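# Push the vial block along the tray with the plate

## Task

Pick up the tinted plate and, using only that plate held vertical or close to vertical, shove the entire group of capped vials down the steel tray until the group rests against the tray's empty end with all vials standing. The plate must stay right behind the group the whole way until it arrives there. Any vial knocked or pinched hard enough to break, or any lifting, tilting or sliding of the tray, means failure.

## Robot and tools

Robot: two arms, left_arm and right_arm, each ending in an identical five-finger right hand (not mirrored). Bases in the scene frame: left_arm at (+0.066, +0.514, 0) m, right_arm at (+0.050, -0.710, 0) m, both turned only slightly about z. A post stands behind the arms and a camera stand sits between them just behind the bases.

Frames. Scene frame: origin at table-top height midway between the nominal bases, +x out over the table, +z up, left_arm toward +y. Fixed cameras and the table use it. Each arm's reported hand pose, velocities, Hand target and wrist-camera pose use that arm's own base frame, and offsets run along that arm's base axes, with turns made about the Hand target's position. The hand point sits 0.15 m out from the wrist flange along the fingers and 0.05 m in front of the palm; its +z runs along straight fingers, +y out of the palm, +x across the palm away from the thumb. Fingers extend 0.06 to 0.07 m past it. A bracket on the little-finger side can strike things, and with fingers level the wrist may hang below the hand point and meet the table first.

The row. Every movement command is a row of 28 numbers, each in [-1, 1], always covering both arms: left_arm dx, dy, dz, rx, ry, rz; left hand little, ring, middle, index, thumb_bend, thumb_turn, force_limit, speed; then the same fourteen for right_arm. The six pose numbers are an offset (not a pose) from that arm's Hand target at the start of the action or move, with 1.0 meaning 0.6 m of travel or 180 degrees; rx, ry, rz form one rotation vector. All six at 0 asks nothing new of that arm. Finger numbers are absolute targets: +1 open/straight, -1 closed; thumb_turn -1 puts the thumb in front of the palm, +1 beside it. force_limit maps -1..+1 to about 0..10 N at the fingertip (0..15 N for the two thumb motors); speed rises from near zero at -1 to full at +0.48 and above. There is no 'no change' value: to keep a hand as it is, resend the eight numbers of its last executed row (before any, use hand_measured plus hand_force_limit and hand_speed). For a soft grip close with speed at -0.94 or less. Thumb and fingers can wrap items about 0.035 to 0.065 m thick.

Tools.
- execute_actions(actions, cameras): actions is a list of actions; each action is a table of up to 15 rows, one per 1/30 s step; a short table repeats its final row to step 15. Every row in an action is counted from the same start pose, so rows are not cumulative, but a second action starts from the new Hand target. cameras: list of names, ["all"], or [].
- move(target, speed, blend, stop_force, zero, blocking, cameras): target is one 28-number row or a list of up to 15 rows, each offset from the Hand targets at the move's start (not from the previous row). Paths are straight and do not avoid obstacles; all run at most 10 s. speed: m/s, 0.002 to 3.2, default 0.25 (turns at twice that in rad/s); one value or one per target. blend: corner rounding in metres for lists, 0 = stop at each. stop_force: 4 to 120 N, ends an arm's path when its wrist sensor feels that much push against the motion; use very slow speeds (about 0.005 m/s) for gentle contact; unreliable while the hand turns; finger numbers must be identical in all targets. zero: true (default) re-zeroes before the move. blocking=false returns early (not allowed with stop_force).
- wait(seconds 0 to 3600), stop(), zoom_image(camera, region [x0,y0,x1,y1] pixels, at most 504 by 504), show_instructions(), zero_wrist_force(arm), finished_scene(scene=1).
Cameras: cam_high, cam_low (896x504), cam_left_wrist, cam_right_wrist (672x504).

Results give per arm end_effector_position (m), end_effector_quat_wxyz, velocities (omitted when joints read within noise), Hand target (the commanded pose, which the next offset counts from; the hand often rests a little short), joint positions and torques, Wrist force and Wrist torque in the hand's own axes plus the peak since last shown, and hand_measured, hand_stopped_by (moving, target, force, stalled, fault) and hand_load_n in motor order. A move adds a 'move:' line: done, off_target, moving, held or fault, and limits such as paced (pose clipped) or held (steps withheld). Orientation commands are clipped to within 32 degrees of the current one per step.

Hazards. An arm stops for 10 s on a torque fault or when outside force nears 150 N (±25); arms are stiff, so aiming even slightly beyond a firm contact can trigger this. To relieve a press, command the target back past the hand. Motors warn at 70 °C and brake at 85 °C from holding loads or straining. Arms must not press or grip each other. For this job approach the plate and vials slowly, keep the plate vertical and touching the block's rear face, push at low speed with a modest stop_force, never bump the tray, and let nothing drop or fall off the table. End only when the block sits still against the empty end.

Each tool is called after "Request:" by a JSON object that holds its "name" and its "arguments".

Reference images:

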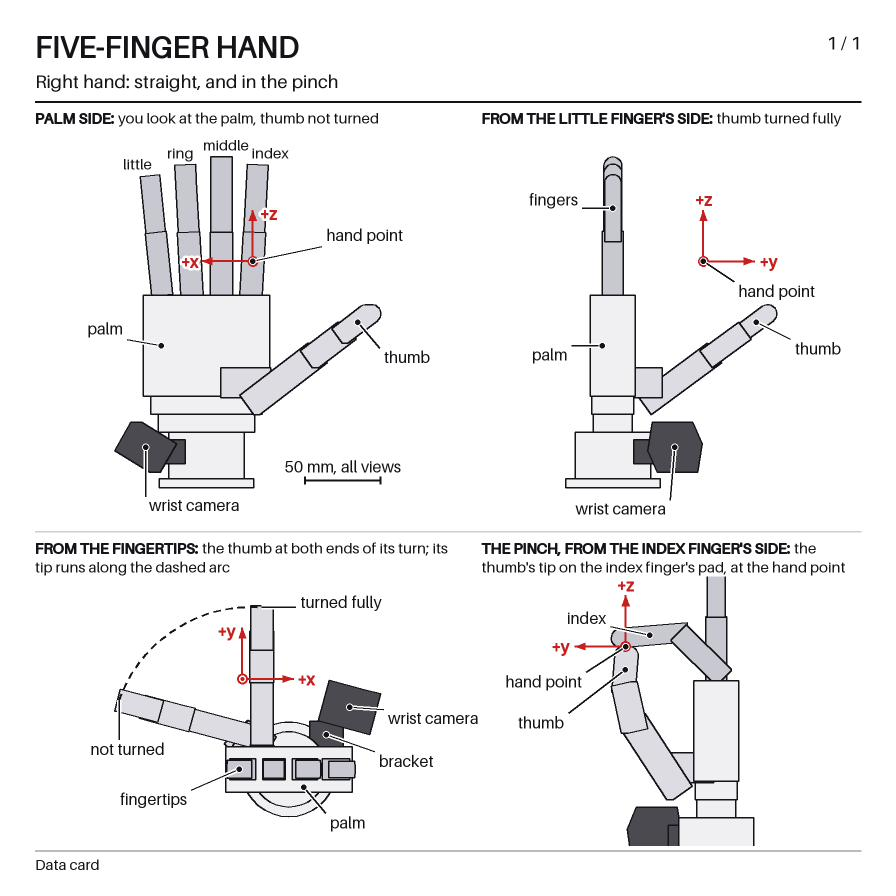

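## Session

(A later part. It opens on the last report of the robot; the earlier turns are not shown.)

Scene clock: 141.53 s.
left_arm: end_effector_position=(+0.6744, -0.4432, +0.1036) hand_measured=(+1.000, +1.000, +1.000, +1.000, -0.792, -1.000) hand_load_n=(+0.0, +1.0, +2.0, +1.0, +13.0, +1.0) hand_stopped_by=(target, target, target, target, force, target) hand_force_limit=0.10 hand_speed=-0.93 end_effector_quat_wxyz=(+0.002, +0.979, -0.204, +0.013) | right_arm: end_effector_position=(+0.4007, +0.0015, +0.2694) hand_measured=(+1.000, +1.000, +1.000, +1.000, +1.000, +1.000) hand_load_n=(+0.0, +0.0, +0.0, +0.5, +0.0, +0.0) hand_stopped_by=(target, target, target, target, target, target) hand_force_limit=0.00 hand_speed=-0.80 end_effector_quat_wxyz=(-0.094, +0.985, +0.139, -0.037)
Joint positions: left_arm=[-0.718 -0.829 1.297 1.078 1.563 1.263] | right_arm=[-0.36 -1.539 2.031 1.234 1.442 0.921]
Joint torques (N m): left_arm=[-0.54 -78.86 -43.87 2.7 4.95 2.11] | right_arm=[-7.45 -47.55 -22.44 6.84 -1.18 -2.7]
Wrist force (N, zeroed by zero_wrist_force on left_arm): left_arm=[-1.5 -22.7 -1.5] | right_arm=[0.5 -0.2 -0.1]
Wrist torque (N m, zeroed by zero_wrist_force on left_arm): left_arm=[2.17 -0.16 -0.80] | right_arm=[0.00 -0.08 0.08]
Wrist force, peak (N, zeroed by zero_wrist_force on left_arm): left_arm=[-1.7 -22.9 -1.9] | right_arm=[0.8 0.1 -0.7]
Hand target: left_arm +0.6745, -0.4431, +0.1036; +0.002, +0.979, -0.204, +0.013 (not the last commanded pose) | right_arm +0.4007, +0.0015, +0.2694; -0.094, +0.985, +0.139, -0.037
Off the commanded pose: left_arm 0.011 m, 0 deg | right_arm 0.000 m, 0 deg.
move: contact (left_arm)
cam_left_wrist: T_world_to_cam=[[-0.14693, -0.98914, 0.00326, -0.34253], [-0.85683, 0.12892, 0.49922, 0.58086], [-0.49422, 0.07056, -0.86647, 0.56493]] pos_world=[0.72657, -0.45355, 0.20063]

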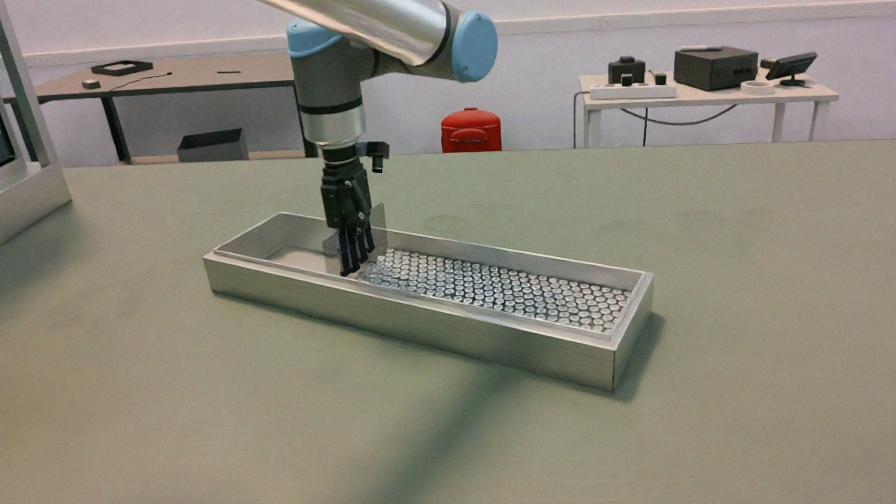

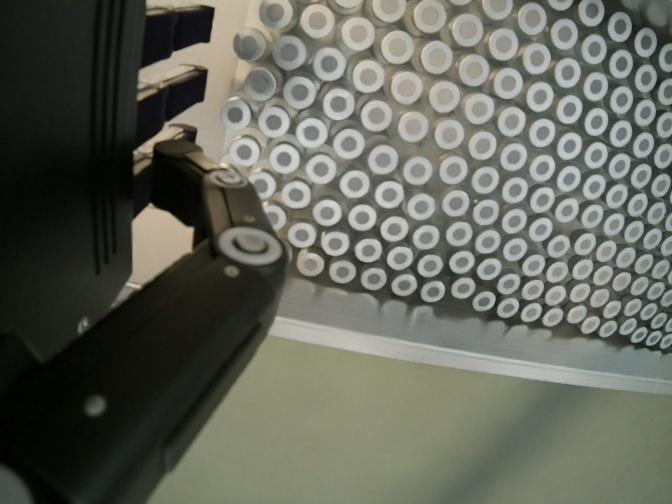

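Request:
{"name": "move", "arguments": {"target": [-0.00266,-0.00612,0,0,0,0,1,1,1,1,-0.97,-1,0.1,-0.93,0,0,0,0,0,0,1,1,1,1,1,1,0,-0.8], "speed": 0.003, "stop_force": 4, "cameras": ["cam_low", "cam_left_wrist"]}}

Request:
{"name": "zoom_image", "arguments": {"camera": "cam_low", "region": [560, 250, 660, 350]}}

Scene clock: 142.87 s.
left_arm: end_effector_position=(+0.6743, -0.4434, +0.1036) hand_measured=(+1.000, +1.000, +1.000, +1.000, -0.790, -1.000) hand_load_n=(+0.0, +1.0, +2.0, +1.0, +13.5, +1.5) hand_stopped_by=(target, target, target, target, force, target) hand_force_limit=0.10 hand_speed=-0.93 end_effector_quat_wxyz=(+0.002, +0.979, -0.204, +0.013) | right_arm: end_effector_position=(+0.4007, +0.0015, +0.2694) hand_measured=(+1.000, +1.000, +1.000, +1.000, +1.000, +1.000) hand_load_n=(+0.0, +0.0, +0.0, +0.0, +0.0, +0.0) hand_stopped_by=(target, target, target, target, target, target) hand_force_limit=0.00 hand_speed=-0.80 end_effector_quat_wxyz=(-0.094, +0.985, +0.139, -0.037)
Joint positions: left_arm=[-0.718 -0.829 1.297 1.078 1.563 1.263] | right_arm=[-0.36 -1.539 2.031 1.234 1.442 0.921]
Joint torques (N m): left_arm=[-3.91 -76.46 -47.76 2.89 5.33 2.22] | right_arm=[-10.33 -48.25 -20.48 7.2 -1.3 -2.37]
Wrist force (N, zeroed by zero_wrist_force on left_arm): left_arm=[-1.4 -26.2 -1.8] | right_arm=[0.1 0.4 -0.4]
Wrist torque (N m, zeroed by zero_wrist_force on left_arm): left_arm=[2.44 -0.14 -1.00] | right_arm=[0.09 -0.01 0.07]
Wrist force, peak (N, zeroed by zero_wrist_force on left_arm): left_arm=[-1.3 -26.2 -1.8] | right_arm=[0.8 0.1 -0.5]
Hand target: left_arm +0.6743, -0.4433, +0.1036; +0.002, +0.979, -0.204, +0.013 (not the last commanded pose) | right_arm +0.4007, +0.0015, +0.2694; -0.094, +0.985, +0.139, -0.037
Off the commanded pose: left_arm 0.004 m, 0 deg | right_arm 0.000 m, 0 deg.
move: contact (left_arm)
cam_left_wrist: T_world_to_cam=[[-0.14683, -0.98916, 0.0032, -0.3428], [-0.85685, 0.1288, 0.49922, 0.58082], [-0.49422, 0.07056, -0.86647, 0.56481]] pos_world=[0.72647, -0.45375, 0.20053]

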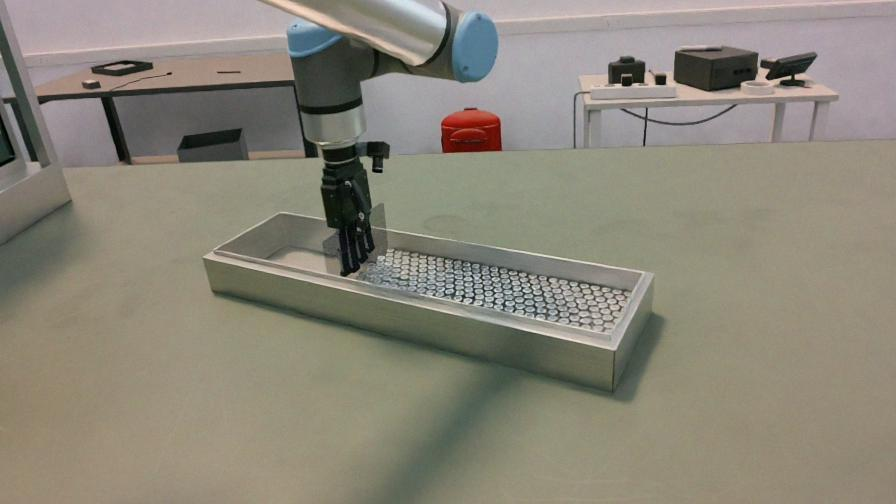

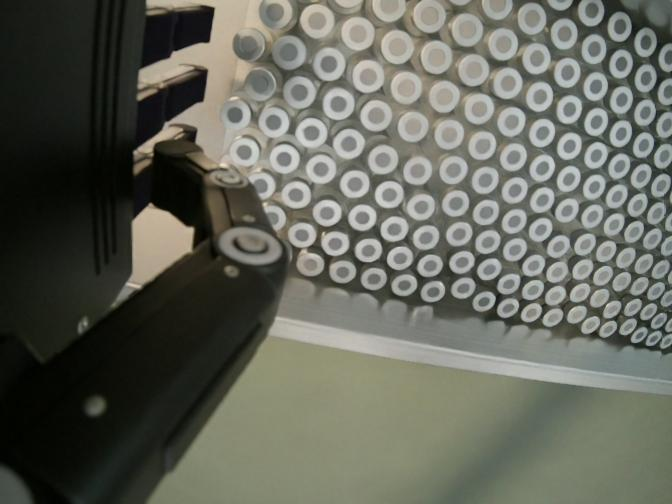

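Scaled by 5.040 from the camera's image (finer frame: 1280x720).

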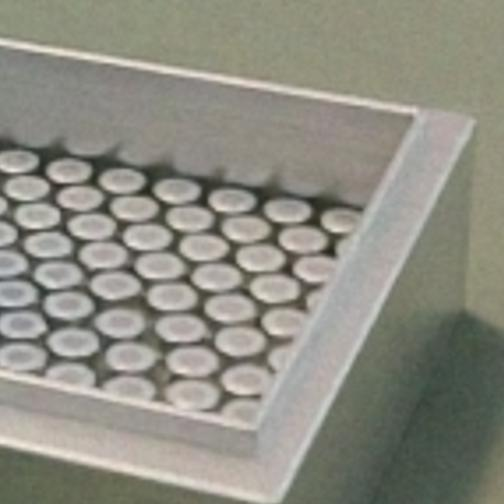

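Request:
{"name": "move", "arguments": {"target": [0.01328,0.03057,0,0,0,0,1,1,1,1,-0.97,-1,0.1,-0.93,0,0,0,0,0,0,1,1,1,1,1,1,0,-0.8], "speed": 0.012, "cameras": ["all"]}}

Request:
{"name": "zoom_image", "arguments": {"camera": "cam_high", "region": [430, 120, 560, 300]}}

Request:
{"name": "zoom_image", "arguments": {"camera": "cam_low", "region": [560, 250, 660, 350]}}

Request:
{"name": "zoom_image", "arguments": {"camera": "cam_left_wrist", "region": [120, 0, 460, 300]}}

Scene clock: 145.13 s.
left_arm: end_effector_position=(+0.6822, -0.4252, +0.1036) hand_measured=(+1.000, +1.000, +1.000, +1.000, -0.792, -1.000) hand_load_n=(+0.0, -0.5, +0.0, +0.0, +6.5, +0.5) hand_stopped_by=(target, target, target, target, force, target) hand_force_limit=0.10 hand_speed=-0.93 end_effector_quat_wxyz=(+0.002, +0.979, -0.204, +0.013) | right_arm: end_effector_position=(+0.4007, +0.0015, +0.2694) hand_measured=(+1.000, +1.000, +1.000, +1.000, +1.000, +1.000) hand_load_n=(+0.0, +0.0, +0.0, +0.0, +0.0, +0.0) hand_stopped_by=(target, target, target, target, target, target) hand_force_limit=0.00 hand_speed=-0.80 end_effector_quat_wxyz=(-0.094, +0.985, +0.139, -0.037)
Joint positions: left_arm=[-0.694 -0.831 1.302 1.076 1.563 1.287] | right_arm=[-0.36 -1.539 2.031 1.234 1.442 0.921]
Joint torques (N m): left_arm=[21.42 -90.8 -24.37 0.08 2.74 3.87] | right_arm=[-10.4 -49.1 -24.01 6.51 -1.34 -2.74]
Wrist force (N, zeroed by zero_wrist_force on left_arm): left_arm=[-1.8 0.3 0.8] | right_arm=[0.5 0.2 -0.3]
Wrist torque (N m, zeroed by zero_wrist_force on left_arm): left_arm=[0.08 0.29 -0.12] | right_arm=[0.07 -0.07 0.10]
Wrist force, peak (N, zeroed by zero_wrist_force on left_arm): left_arm=[-1.4 -26.1 -2.0] | right_arm=[0.5 0.1 -0.6]
Hand target: left_arm +0.6823, -0.4250, +0.1036; +0.002, +0.979, -0.204, +0.013 | right_arm +0.4007, +0.0015, +0.2694; -0.094, +0.985, +0.139, -0.037
Off the commanded pose: left_arm 0.000 m, 0 deg | right_arm 0.000 m, 0 deg.
move: done
cam_left_wrist: T_world_to_cam=[[-0.14669, -0.98918, 0.00323, -0.32366], [-0.85687, 0.12871, 0.49921, 0.58515], [-0.49422, 0.07046, -0.86648, 0.56747]] pos_world=[0.73438, -0.43545, 0.20063]
cam_right_wrist: T_world_to_cam=[[0.55252, -0.81159, -0.18984, -0.1715], [-0.6873, -0.57248, 0.44709, 0.16554], [-0.47153, -0.11655, -0.87411, 0.53204]] pos_world=[0.45941, 0.01759, 0.3585]

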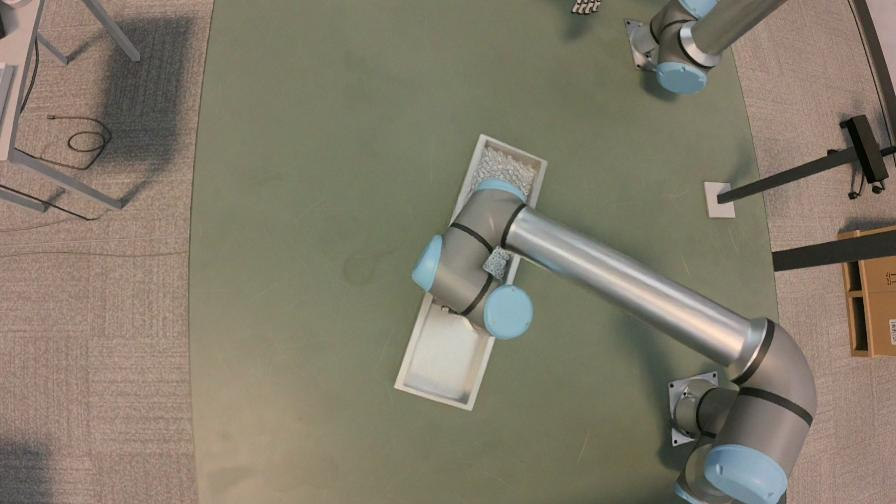

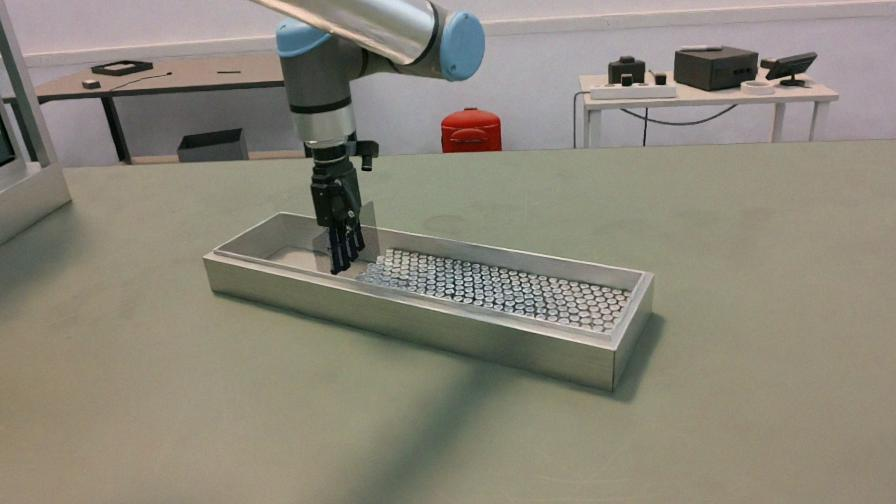

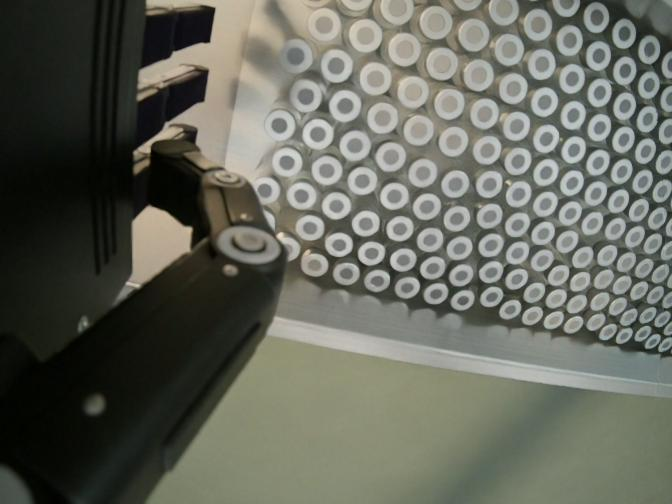

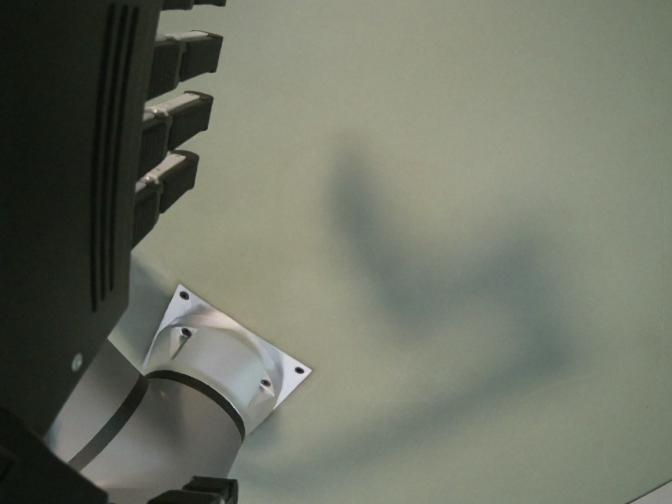

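Scaled by 2.800 from the camera's image (finer frame: 1280x720).

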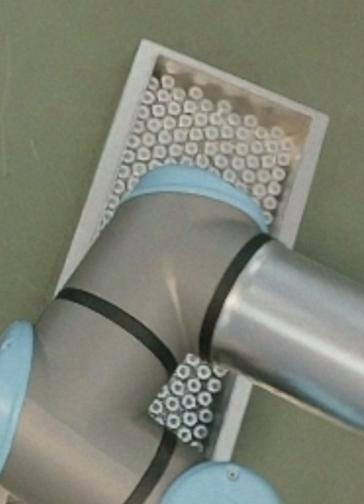

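Scaled by 5.040 from the camera's image (finer frame: 1280x720).

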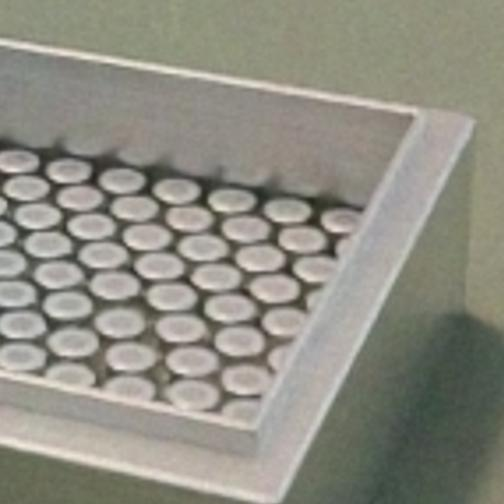

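Scaled by 1.482 from the camera's image (finer frame: 960x720).

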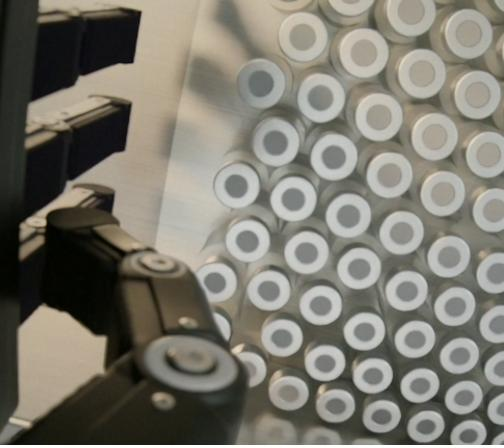

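Request:
{"name": "zoom_image", "arguments": {"camera": "cam_high", "region": [470, 125, 555, 205]}}

Scaled by 5.929 from the camera's image (finer frame: 1280x720).

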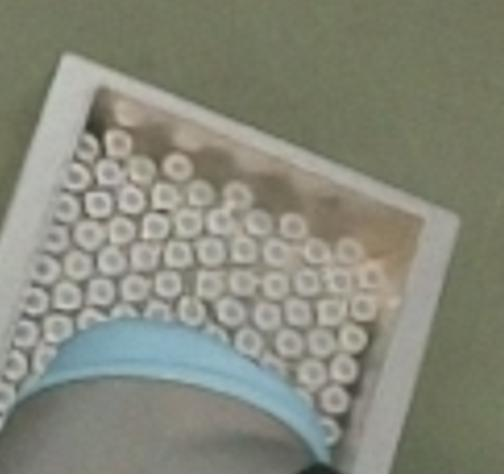

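Request:
{"name": "zoom_image", "arguments": {"camera": "cam_high", "region": [476, 130, 516, 160]}}

Request:
{"name": "zoom_image", "arguments": {"camera": "cam_high", "region": [510, 145, 550, 175]}}

Request:
{"name": "zoom_image", "arguments": {"camera": "cam_low", "region": [595, 280, 655, 345]}}

Scaled by 12.600 from the camera's image (finer frame: 1280x720).

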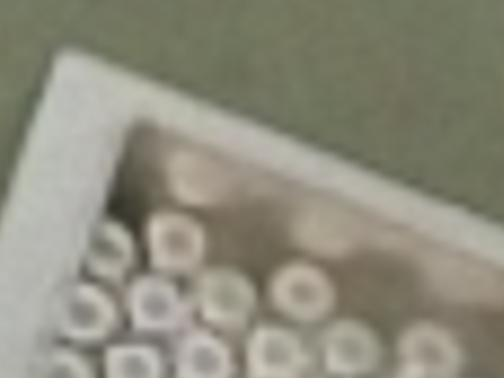

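Scaled by 12.600 from the camera's image (finer frame: 1280x720).

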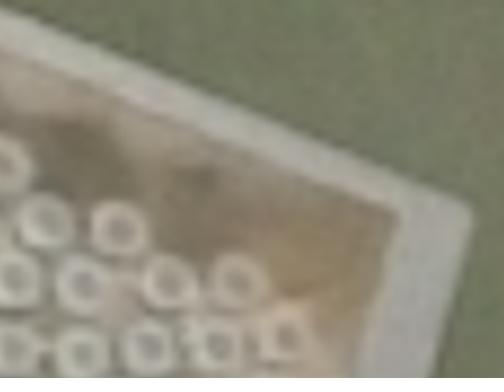

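Scaled by 7.754 from the camera's image (finer frame: 1280x720).

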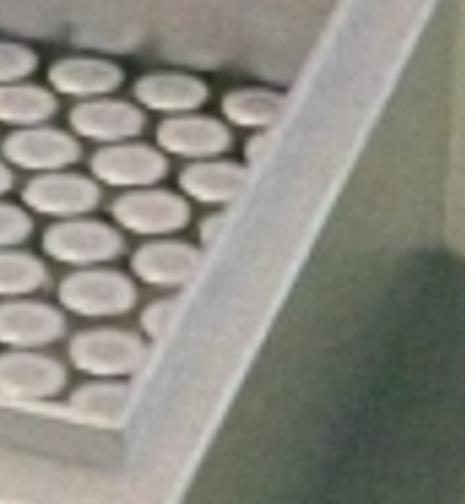

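Request:
{"name": "move", "arguments": {"target": [[0,0,0.1,0,0,0,1,1,1,1,-0.97,-1,0.1,-0.93,0,0,0,0,0,0,1,1,1,1,1,1,0,-0.8],[0,0,0.33,0,0,0,1,1,1,1,-0.97,-1,0.1,-0.93,0,0,0,0,0,0,1,1,1,1,1,1,0,-0.8],[-0.1583,-0.2558,0.33,0.0543,0.0202,0.5001,1,1,1,1,-0.97,-1,0.1,-0.93,0,0,0,0,0,0,1,1,1,1,1,1,0,-0.8]], "speed": [0.03,0.12,0.25], "blend": [0.01,0.02,0], "cameras": ["all"]}}

Request:
{"name": "zoom_image", "arguments": {"camera": "cam_high", "region": [400, 125, 560, 415]}}

Request:
{"name": "zoom_image", "arguments": {"camera": "cam_left_wrist", "region": [300, 0, 650, 340]}}

Request:
{"name": "zoom_image", "arguments": {"camera": "cam_low", "region": [200, 60, 670, 400]}}

Scene clock: 160.70 s.
left_arm: end_effector_position=(+0.5873, -0.5784, +0.3016) hand_measured=(+1.000, +1.000, +1.000, +1.000, -0.792, -1.000) hand_load_n=(+0.0, +0.0, +0.0, +0.0, +6.5, +0.5) hand_stopped_by=(target, target, target, target, force, target) hand_force_limit=0.10 hand_speed=-0.93 end_effector_quat_wxyz=(-0.076, +0.833, +0.547, -0.033) | right_arm: end_effector_position=(+0.4007, +0.0015, +0.2694) hand_measured=(+1.000, +1.000, +1.000, +1.000, +1.000, +1.000) hand_load_n=(+0.0, +0.0, +0.0, +0.0, +0.0, +0.0) hand_stopped_by=(target, target, target, target, target, target) hand_force_limit=0.00 hand_speed=-0.80 end_effector_quat_wxyz=(-0.094, +0.985, +0.139, -0.037)
Joint positions: left_arm=[-0.977 -0.974 1.204 1.495 1.635 -0.564] | right_arm=[-0.36 -1.539 2.031 1.234 1.442 0.921]
Joint torques (N m): left_arm=[-16.82 -70.14 -48.39 8.03 2.78 -2.39] | right_arm=[-6.94 -49.12 -24.66 6.84 -1.54 -2.92]
Wrist force (N, zeroed by zero_wrist_force on left_arm): left_arm=[-1.7 0.4 0.5] | right_arm=[0.1 0.1 -0.4]
Wrist torque (N m, zeroed by zero_wrist_force on left_arm): left_arm=[0.00 0.26 0.08] | right_arm=[0.05 -0.01 0.06]
Wrist force, peak (N, zeroed by zero_wrist_force on left_arm): left_arm=[-2.0 0.6 0.5] | right_arm=[0.7 0.1 -0.9]
Hand target: left_arm +0.5873, -0.5784, +0.3016; -0.076, +0.833, +0.547, -0.033 | right_arm +0.4007, +0.0015, +0.2694; -0.094, +0.985, +0.139, -0.037
Off the commanded pose: left_arm 0.000 m, 0 deg | right_arm 0.000 m, 0 deg.
move: done
cam_left_wrist: T_world_to_cam=[[0.97853, -0.13775, -0.15334, -0.61099], [-0.05423, -0.88974, 0.45323, -0.62183], [-0.19886, -0.43518, -0.87811, 0.24046]] pos_world=[0.61197, -0.53279, 0.3993]
cam_right_wrist: T_world_to_cam=[[0.55252, -0.81159, -0.18984, -0.1715], [-0.6873, -0.57248, 0.44709, 0.16554], [-0.47153, -0.11655, -0.87411, 0.53204]] pos_world=[0.45941, 0.01759, 0.3585]

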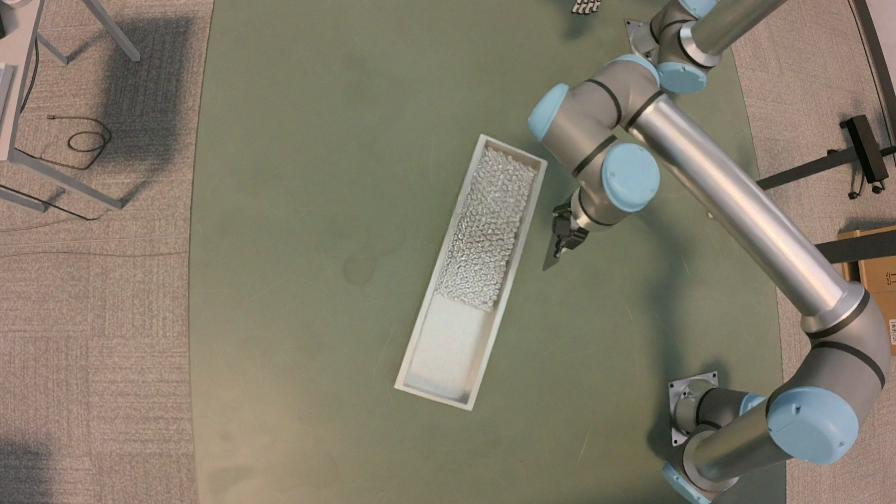

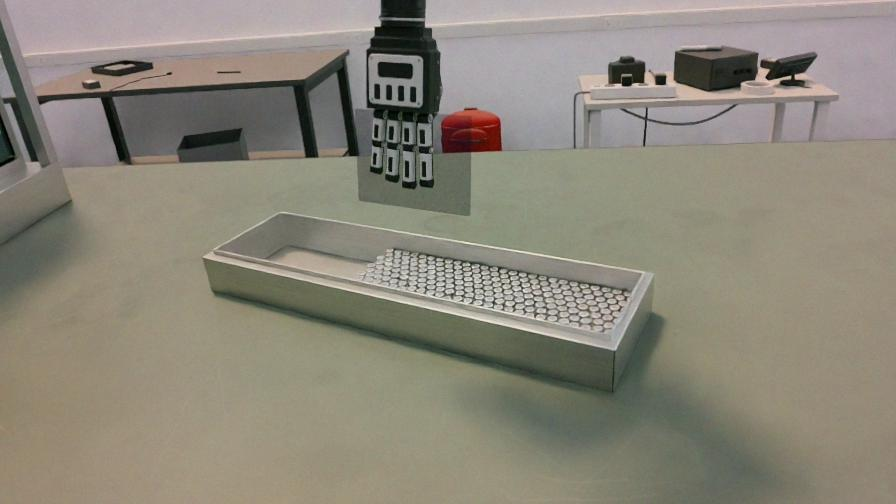

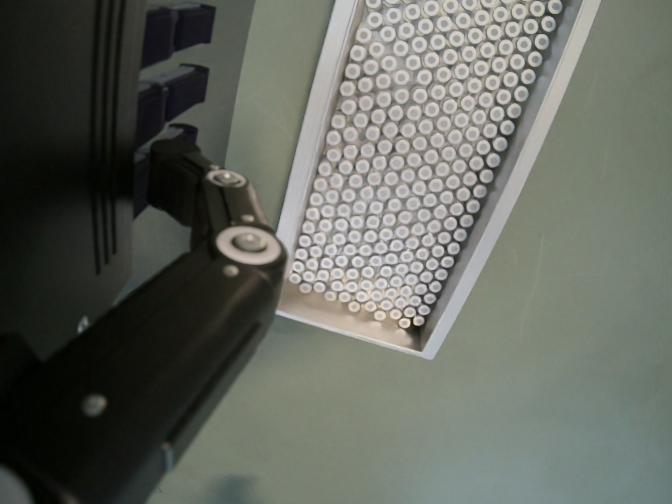

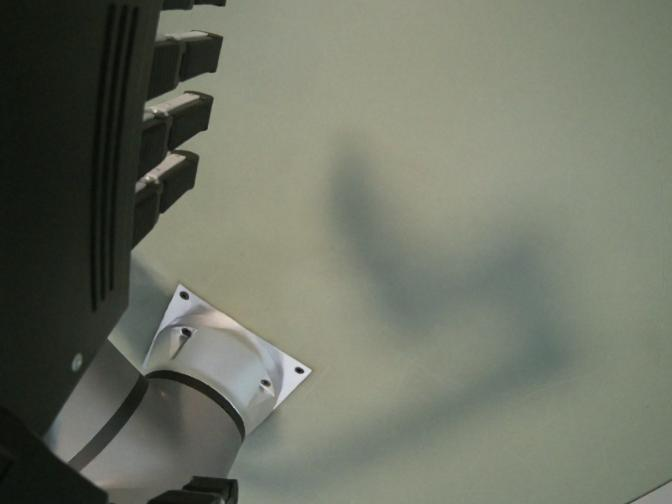

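Scaled by 1.738 from the camera's image (finer frame: 1280x720).

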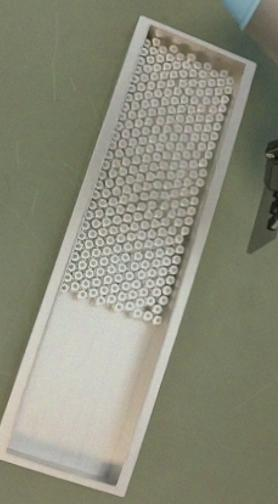

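Scaled by 1.440 from the camera's image (finer frame: 960x720).

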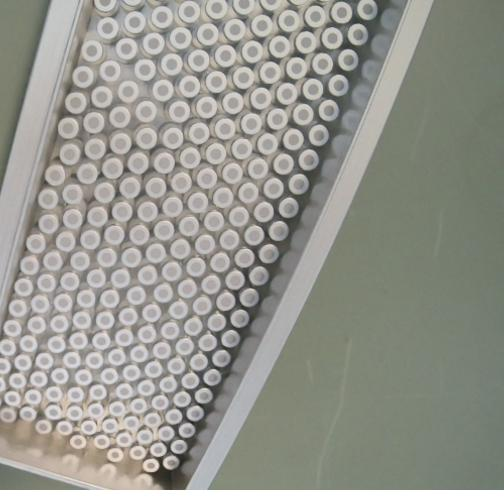

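Scaled by 1.072 from the camera's image (finer frame: 1280x720).

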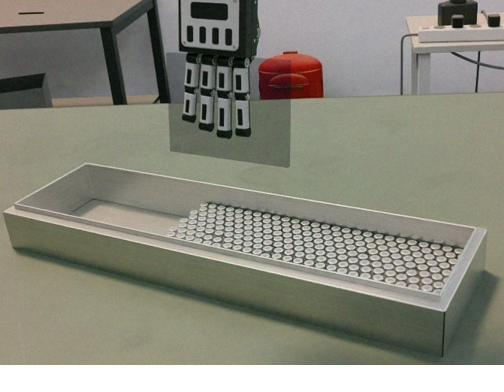

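Request:
{"name": "zoom_image", "arguments": {"camera": "cam_left_wrist", "region": [280, 240, 460, 370]}}

Request:
{"name": "zoom_image", "arguments": {"camera": "cam_high", "region": [470, 125, 555, 205]}}

Scaled by 2.800 from the camera's image (finer frame: 960x720).

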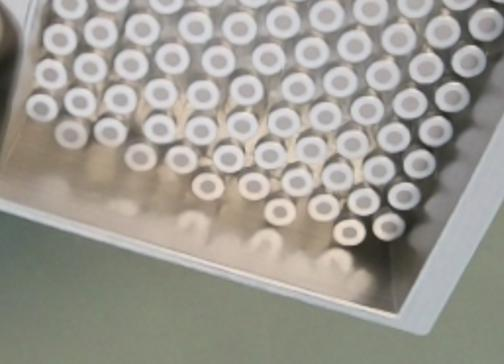

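Scaled by 5.929 from the camera's image (finer frame: 1280x720).

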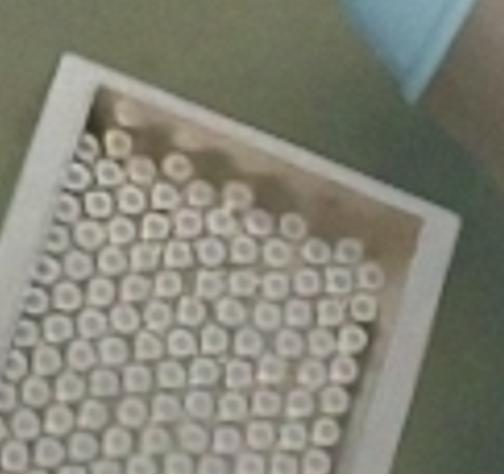

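Request:
{"name": "zoom_image", "arguments": {"camera": "cam_left_wrist", "region": [275, 270, 355, 330]}}

Request:
{"name": "zoom_image", "arguments": {"camera": "cam_left_wrist", "region": [370, 300, 450, 360]}}

Scaled by 6.300 from the camera's image (finer frame: 960x720).

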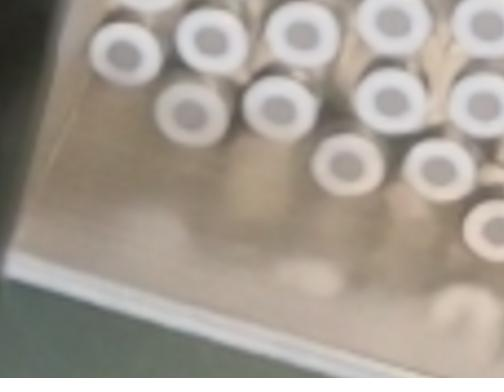

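Scaled by 6.300 from the camera's image (finer frame: 960x720).

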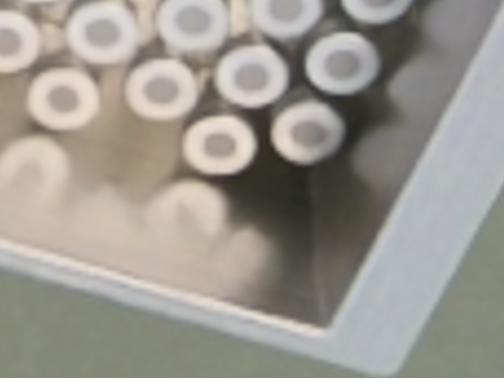

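Request:
{"name": "move", "arguments": {"target": [0,0,-0.3217,0,0,0,1,1,1,1,-0.97,-1,0.1,-0.93,0,0,0,0,0,0,1,1,1,1,1,1,0,-0.8], "speed": 0.1, "cameras": ["cam_low", "cam_left_wrist", "cam_high"]}}

Request:
{"name": "zoom_image", "arguments": {"camera": "cam_low", "region": [360, 220, 500, 360]}}

Request:
{"name": "zoom_image", "arguments": {"camera": "cam_high", "region": [480, 170, 620, 310]}}

Scene clock: 166.73 s.
left_arm: end_effector_position=(+0.5873, -0.5785, +0.1088) hand_measured=(+1.000, +1.000, +1.000, +1.000, -0.792, -1.000) hand_load_n=(+0.0, +0.0, +0.0, +0.0, +6.5, +0.5) hand_stopped_by=(target, target, target, target, force, target) hand_force_limit=0.10 hand_speed=-0.93 end_effector_quat_wxyz=(-0.076, +0.833, +0.547, -0.033) | right_arm: end_effector_position=(+0.4007, +0.0015, +0.2694) hand_measured=(+1.000, +1.000, +1.000, +1.000, +1.000, +1.000) hand_load_n=(+0.5, +0.0, +0.0, +0.0, +0.0, +0.0) hand_stopped_by=(target, target, target, target, target, target) hand_force_limit=0.00 hand_speed=-0.80 end_effector_quat_wxyz=(-0.094, +0.985, +0.139, -0.037)
Joint positions: left_arm=[-0.977 -0.856 1.365 1.215 1.635 -0.564] | right_arm=[-0.36 -1.539 2.031 1.234 1.442 0.921]
Joint torques (N m): left_arm=[-12.75 -69.87 -23.29 0.54 0.1 0.17] | right_arm=[-10.21 -47.8 -22.38 6.5 -1.24 -2.58]
Wrist force (N, zeroed by zero_wrist_force on left_arm): left_arm=[-1.7 0.2 0.5] | right_arm=[0.4 0.2 0.1]
Wrist torque (N m, zeroed by zero_wrist_force on left_arm): left_arm=[-0.04 0.31 0.04] | right_arm=[0.05 -0.06 0.09]
Wrist force, peak (N, zeroed by zero_wrist_force on left_arm): left_arm=[-1.5 0.3 1.6] | right_arm=[0.8 -0.2 -0.6]
Hand target: left_arm +0.5873, -0.5784, +0.1086; -0.076, +0.833, +0.547, -0.033 | right_arm +0.4007, +0.0015, +0.2694; -0.094, +0.985, +0.139, -0.037
Off the commanded pose: left_arm 0.000 m, 0 deg | right_arm 0.000 m, 0 deg.
move: done
cam_left_wrist: T_world_to_cam=[[0.97856, -0.13752, -0.15335, -0.64046], [-0.05402, -0.88977, 0.4532, -0.53467], [-0.19877, -0.43519, -0.87812, 0.07106]] pos_world=[0.61197, -0.53289, 0.2065]
Images, in order (width x height): cam_high 896x504, cam_low 896x504, cam_left_wrist 672x504.

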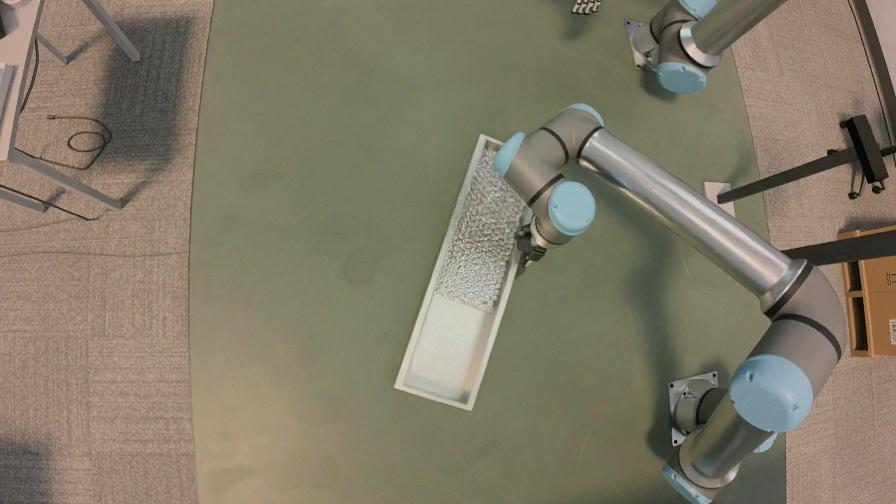

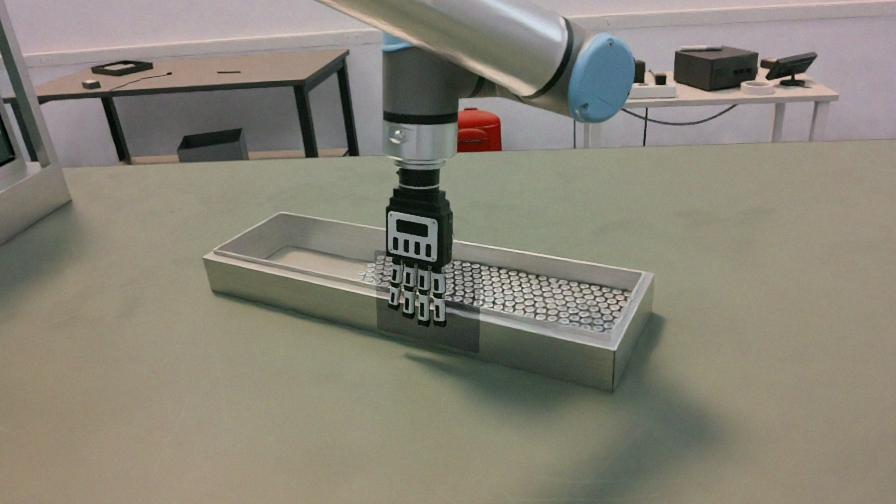

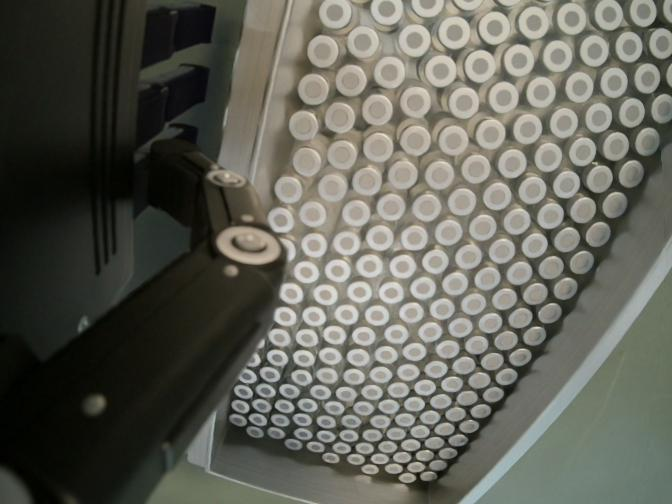

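Scaled by 3.600 from the camera's image (finer frame: 1280x720).

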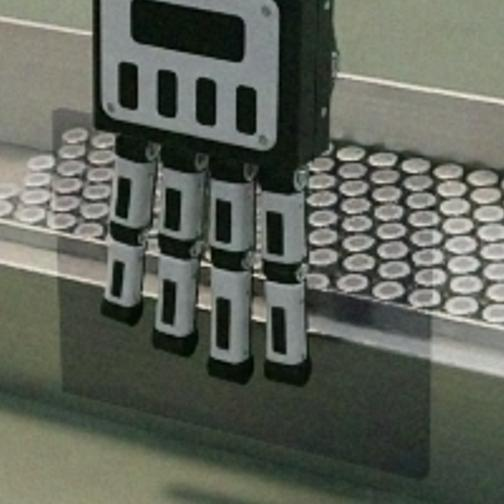

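Scaled by 3.600 from the camera's image (finer frame: 1280x720).

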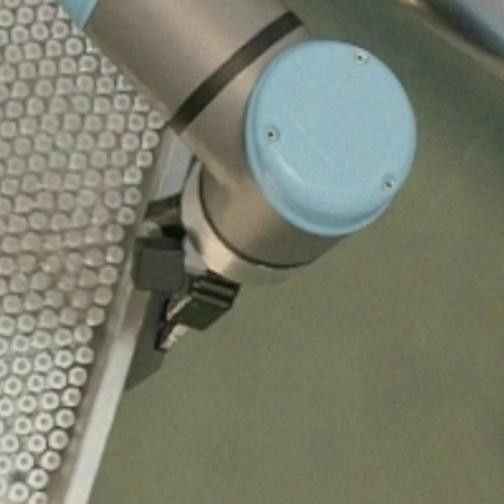

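Request:
{"name": "move", "arguments": {"target": [0,0,-0.05,0,0,0,1,1,1,1,-0.97,-1,0.1,-0.93,0,0,0,0,0,0,1,1,1,1,1,1,0,-0.8], "speed": 0.006, "stop_force": 4, "cameras": ["cam_low"]}}

Request:
{"name": "zoom_image", "arguments": {"camera": "cam_low", "region": [360, 240, 500, 380]}}

Scene clock: 171.63 s.
left_arm: end_effector_position=(+0.5873, -0.5784, +0.0884) hand_measured=(+1.000, +1.000, +1.000, +1.000, -0.792, -1.000) hand_load_n=(+0.0, +0.0, +0.0, +0.0, +6.0, +0.5) hand_stopped_by=(target, target, target, target, force, target) hand_force_limit=0.10 hand_speed=-0.93 end_effector_quat_wxyz=(-0.076, +0.833, +0.547, -0.033) | right_arm: end_effector_position=(+0.4007, +0.0015, +0.2694) hand_measured=(+1.000, +1.000, +1.000, +1.000, +1.000, +1.000) hand_load_n=(+0.0, +0.0, +0.5, +0.0, +0.0, +0.0) hand_stopped_by=(target, target, target, target, target, target) hand_force_limit=0.00 hand_speed=-0.80 end_effector_quat_wxyz=(-0.094, +0.985, +0.139, -0.037)
Joint positions: left_arm=[-0.977 -0.839 1.375 1.188 1.635 -0.564] | right_arm=[-0.36 -1.539 2.031 1.234 1.442 0.921]
Joint torques (N m): left_arm=[14.46 -87.99 -39.23 5.39 -0.2 -2.37] | right_arm=[-6.59 -44.95 -23.07 6.25 -1.25 -2.22]
Wrist force (N, zeroed by zero_wrist_force on left_arm): left_arm=[-1.3 0.6 -0.1] | right_arm=[0.3 0.0 -0.1]
Wrist torque (N m, zeroed by zero_wrist_force on left_arm): left_arm=[0.08 0.28 0.09] | right_arm=[0.03 -0.05 0.08]
Wrist force, peak (N, zeroed by zero_wrist_force on left_arm): left_arm=[-0.9 -0.6 -9.1] | right_arm=[0.9 0.3 0.0]
Hand target: left_arm +0.5873, -0.5785, +0.0884; -0.076, +0.833, +0.547, -0.033 (not the last commanded pose) | right_arm +0.4007, +0.0015, +0.2694; -0.094, +0.985, +0.139, -0.037
Off the commanded pose: left_arm 0.010 m, 0 deg | right_arm 0.000 m, 0 deg.
move: contact (left_arm)

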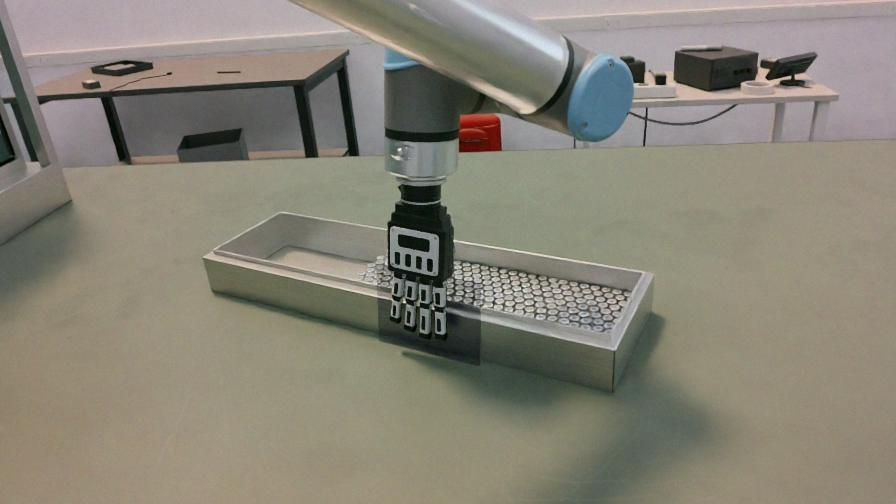

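Scaled by 3.600 from the camera's image (finer frame: 1280x720).

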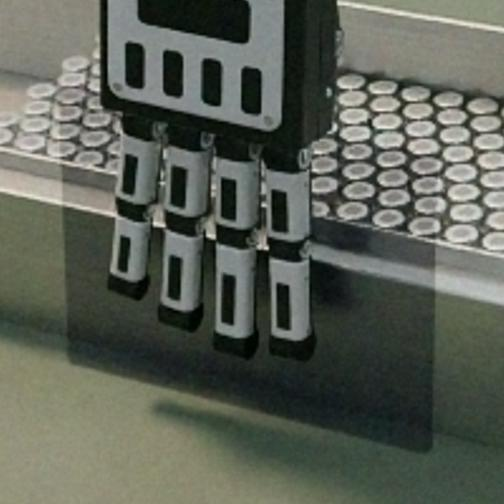

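Request:
{"name": "move", "arguments": {"target": [0.0061,-0.00266,0,0,0,0,1,1,1,1,-0.97,-1,0.1,-0.93,0,0,0,0,0,0,1,1,1,1,1,1,0,-0.8], "speed": 0.004, "stop_force": 4, "cameras": []}}

Scene clock: 173.07 s.
left_arm: end_effector_position=(+0.5879, -0.5787, +0.0885) hand_measured=(+1.000, +1.000, +1.000, +1.000, -0.792, -1.000) hand_load_n=(+0.0, +0.0, +0.0, +0.0, +7.0, +0.5) hand_stopped_by=(target, target, target, target, force, target) hand_force_limit=0.10 hand_speed=-0.93 end_effector_quat_wxyz=(-0.076, +0.833, +0.547, -0.033) | right_arm: end_effector_position=(+0.4007, +0.0015, +0.2694) hand_measured=(+1.000, +1.000, +1.000, +1.000, +1.000, +1.000) hand_load_n=(+0.0, +0.0, +0.0, +0.0, +0.0, +0.0) hand_stopped_by=(target, target, target, target, target, target) hand_force_limit=0.00 hand_speed=-0.80 end_effector_quat_wxyz=(-0.094, +0.985, +0.139, -0.037)
Joint positions: left_arm=[-0.977 -0.838 1.374 1.189 1.635 -0.564] | right_arm=[-0.36 -1.539 2.031 1.234 1.442 0.921]
Joint torques (N m): left_arm=[-12.03 -88.68 -24.03 0.14 -0.31 -1.11] | right_arm=[-8.44 -48.61 -22.15 6.4 -1.26 -1.74]
Wrist force (N, zeroed by zero_wrist_force on left_arm): left_arm=[-2.8 -2.9 0.5] | right_arm=[0.4 -0.1 0.1]
Wrist torque (N m, zeroed by zero_wrist_force on left_arm): left_arm=[0.15 0.36 0.11] | right_arm=[0.00 -0.07 0.08]
Wrist force, peak (N, zeroed by zero_wrist_force on left_arm): left_arm=[-1.7 -6.0 -0.4] | right_arm=[0.8 0.3 -0.3]
Hand target: left_arm +0.5879, -0.5787, +0.0885; -0.076, +0.833, +0.547, -0.033 (not the last commanded pose) | right_arm +0.4007, +0.0015, +0.2694; -0.094, +0.985, +0.139, -0.037
Off the commanded pose: left_arm 0.003 m, 0 deg | right_arm 0.000 m, 0 deg.
move: contact (left_arm)


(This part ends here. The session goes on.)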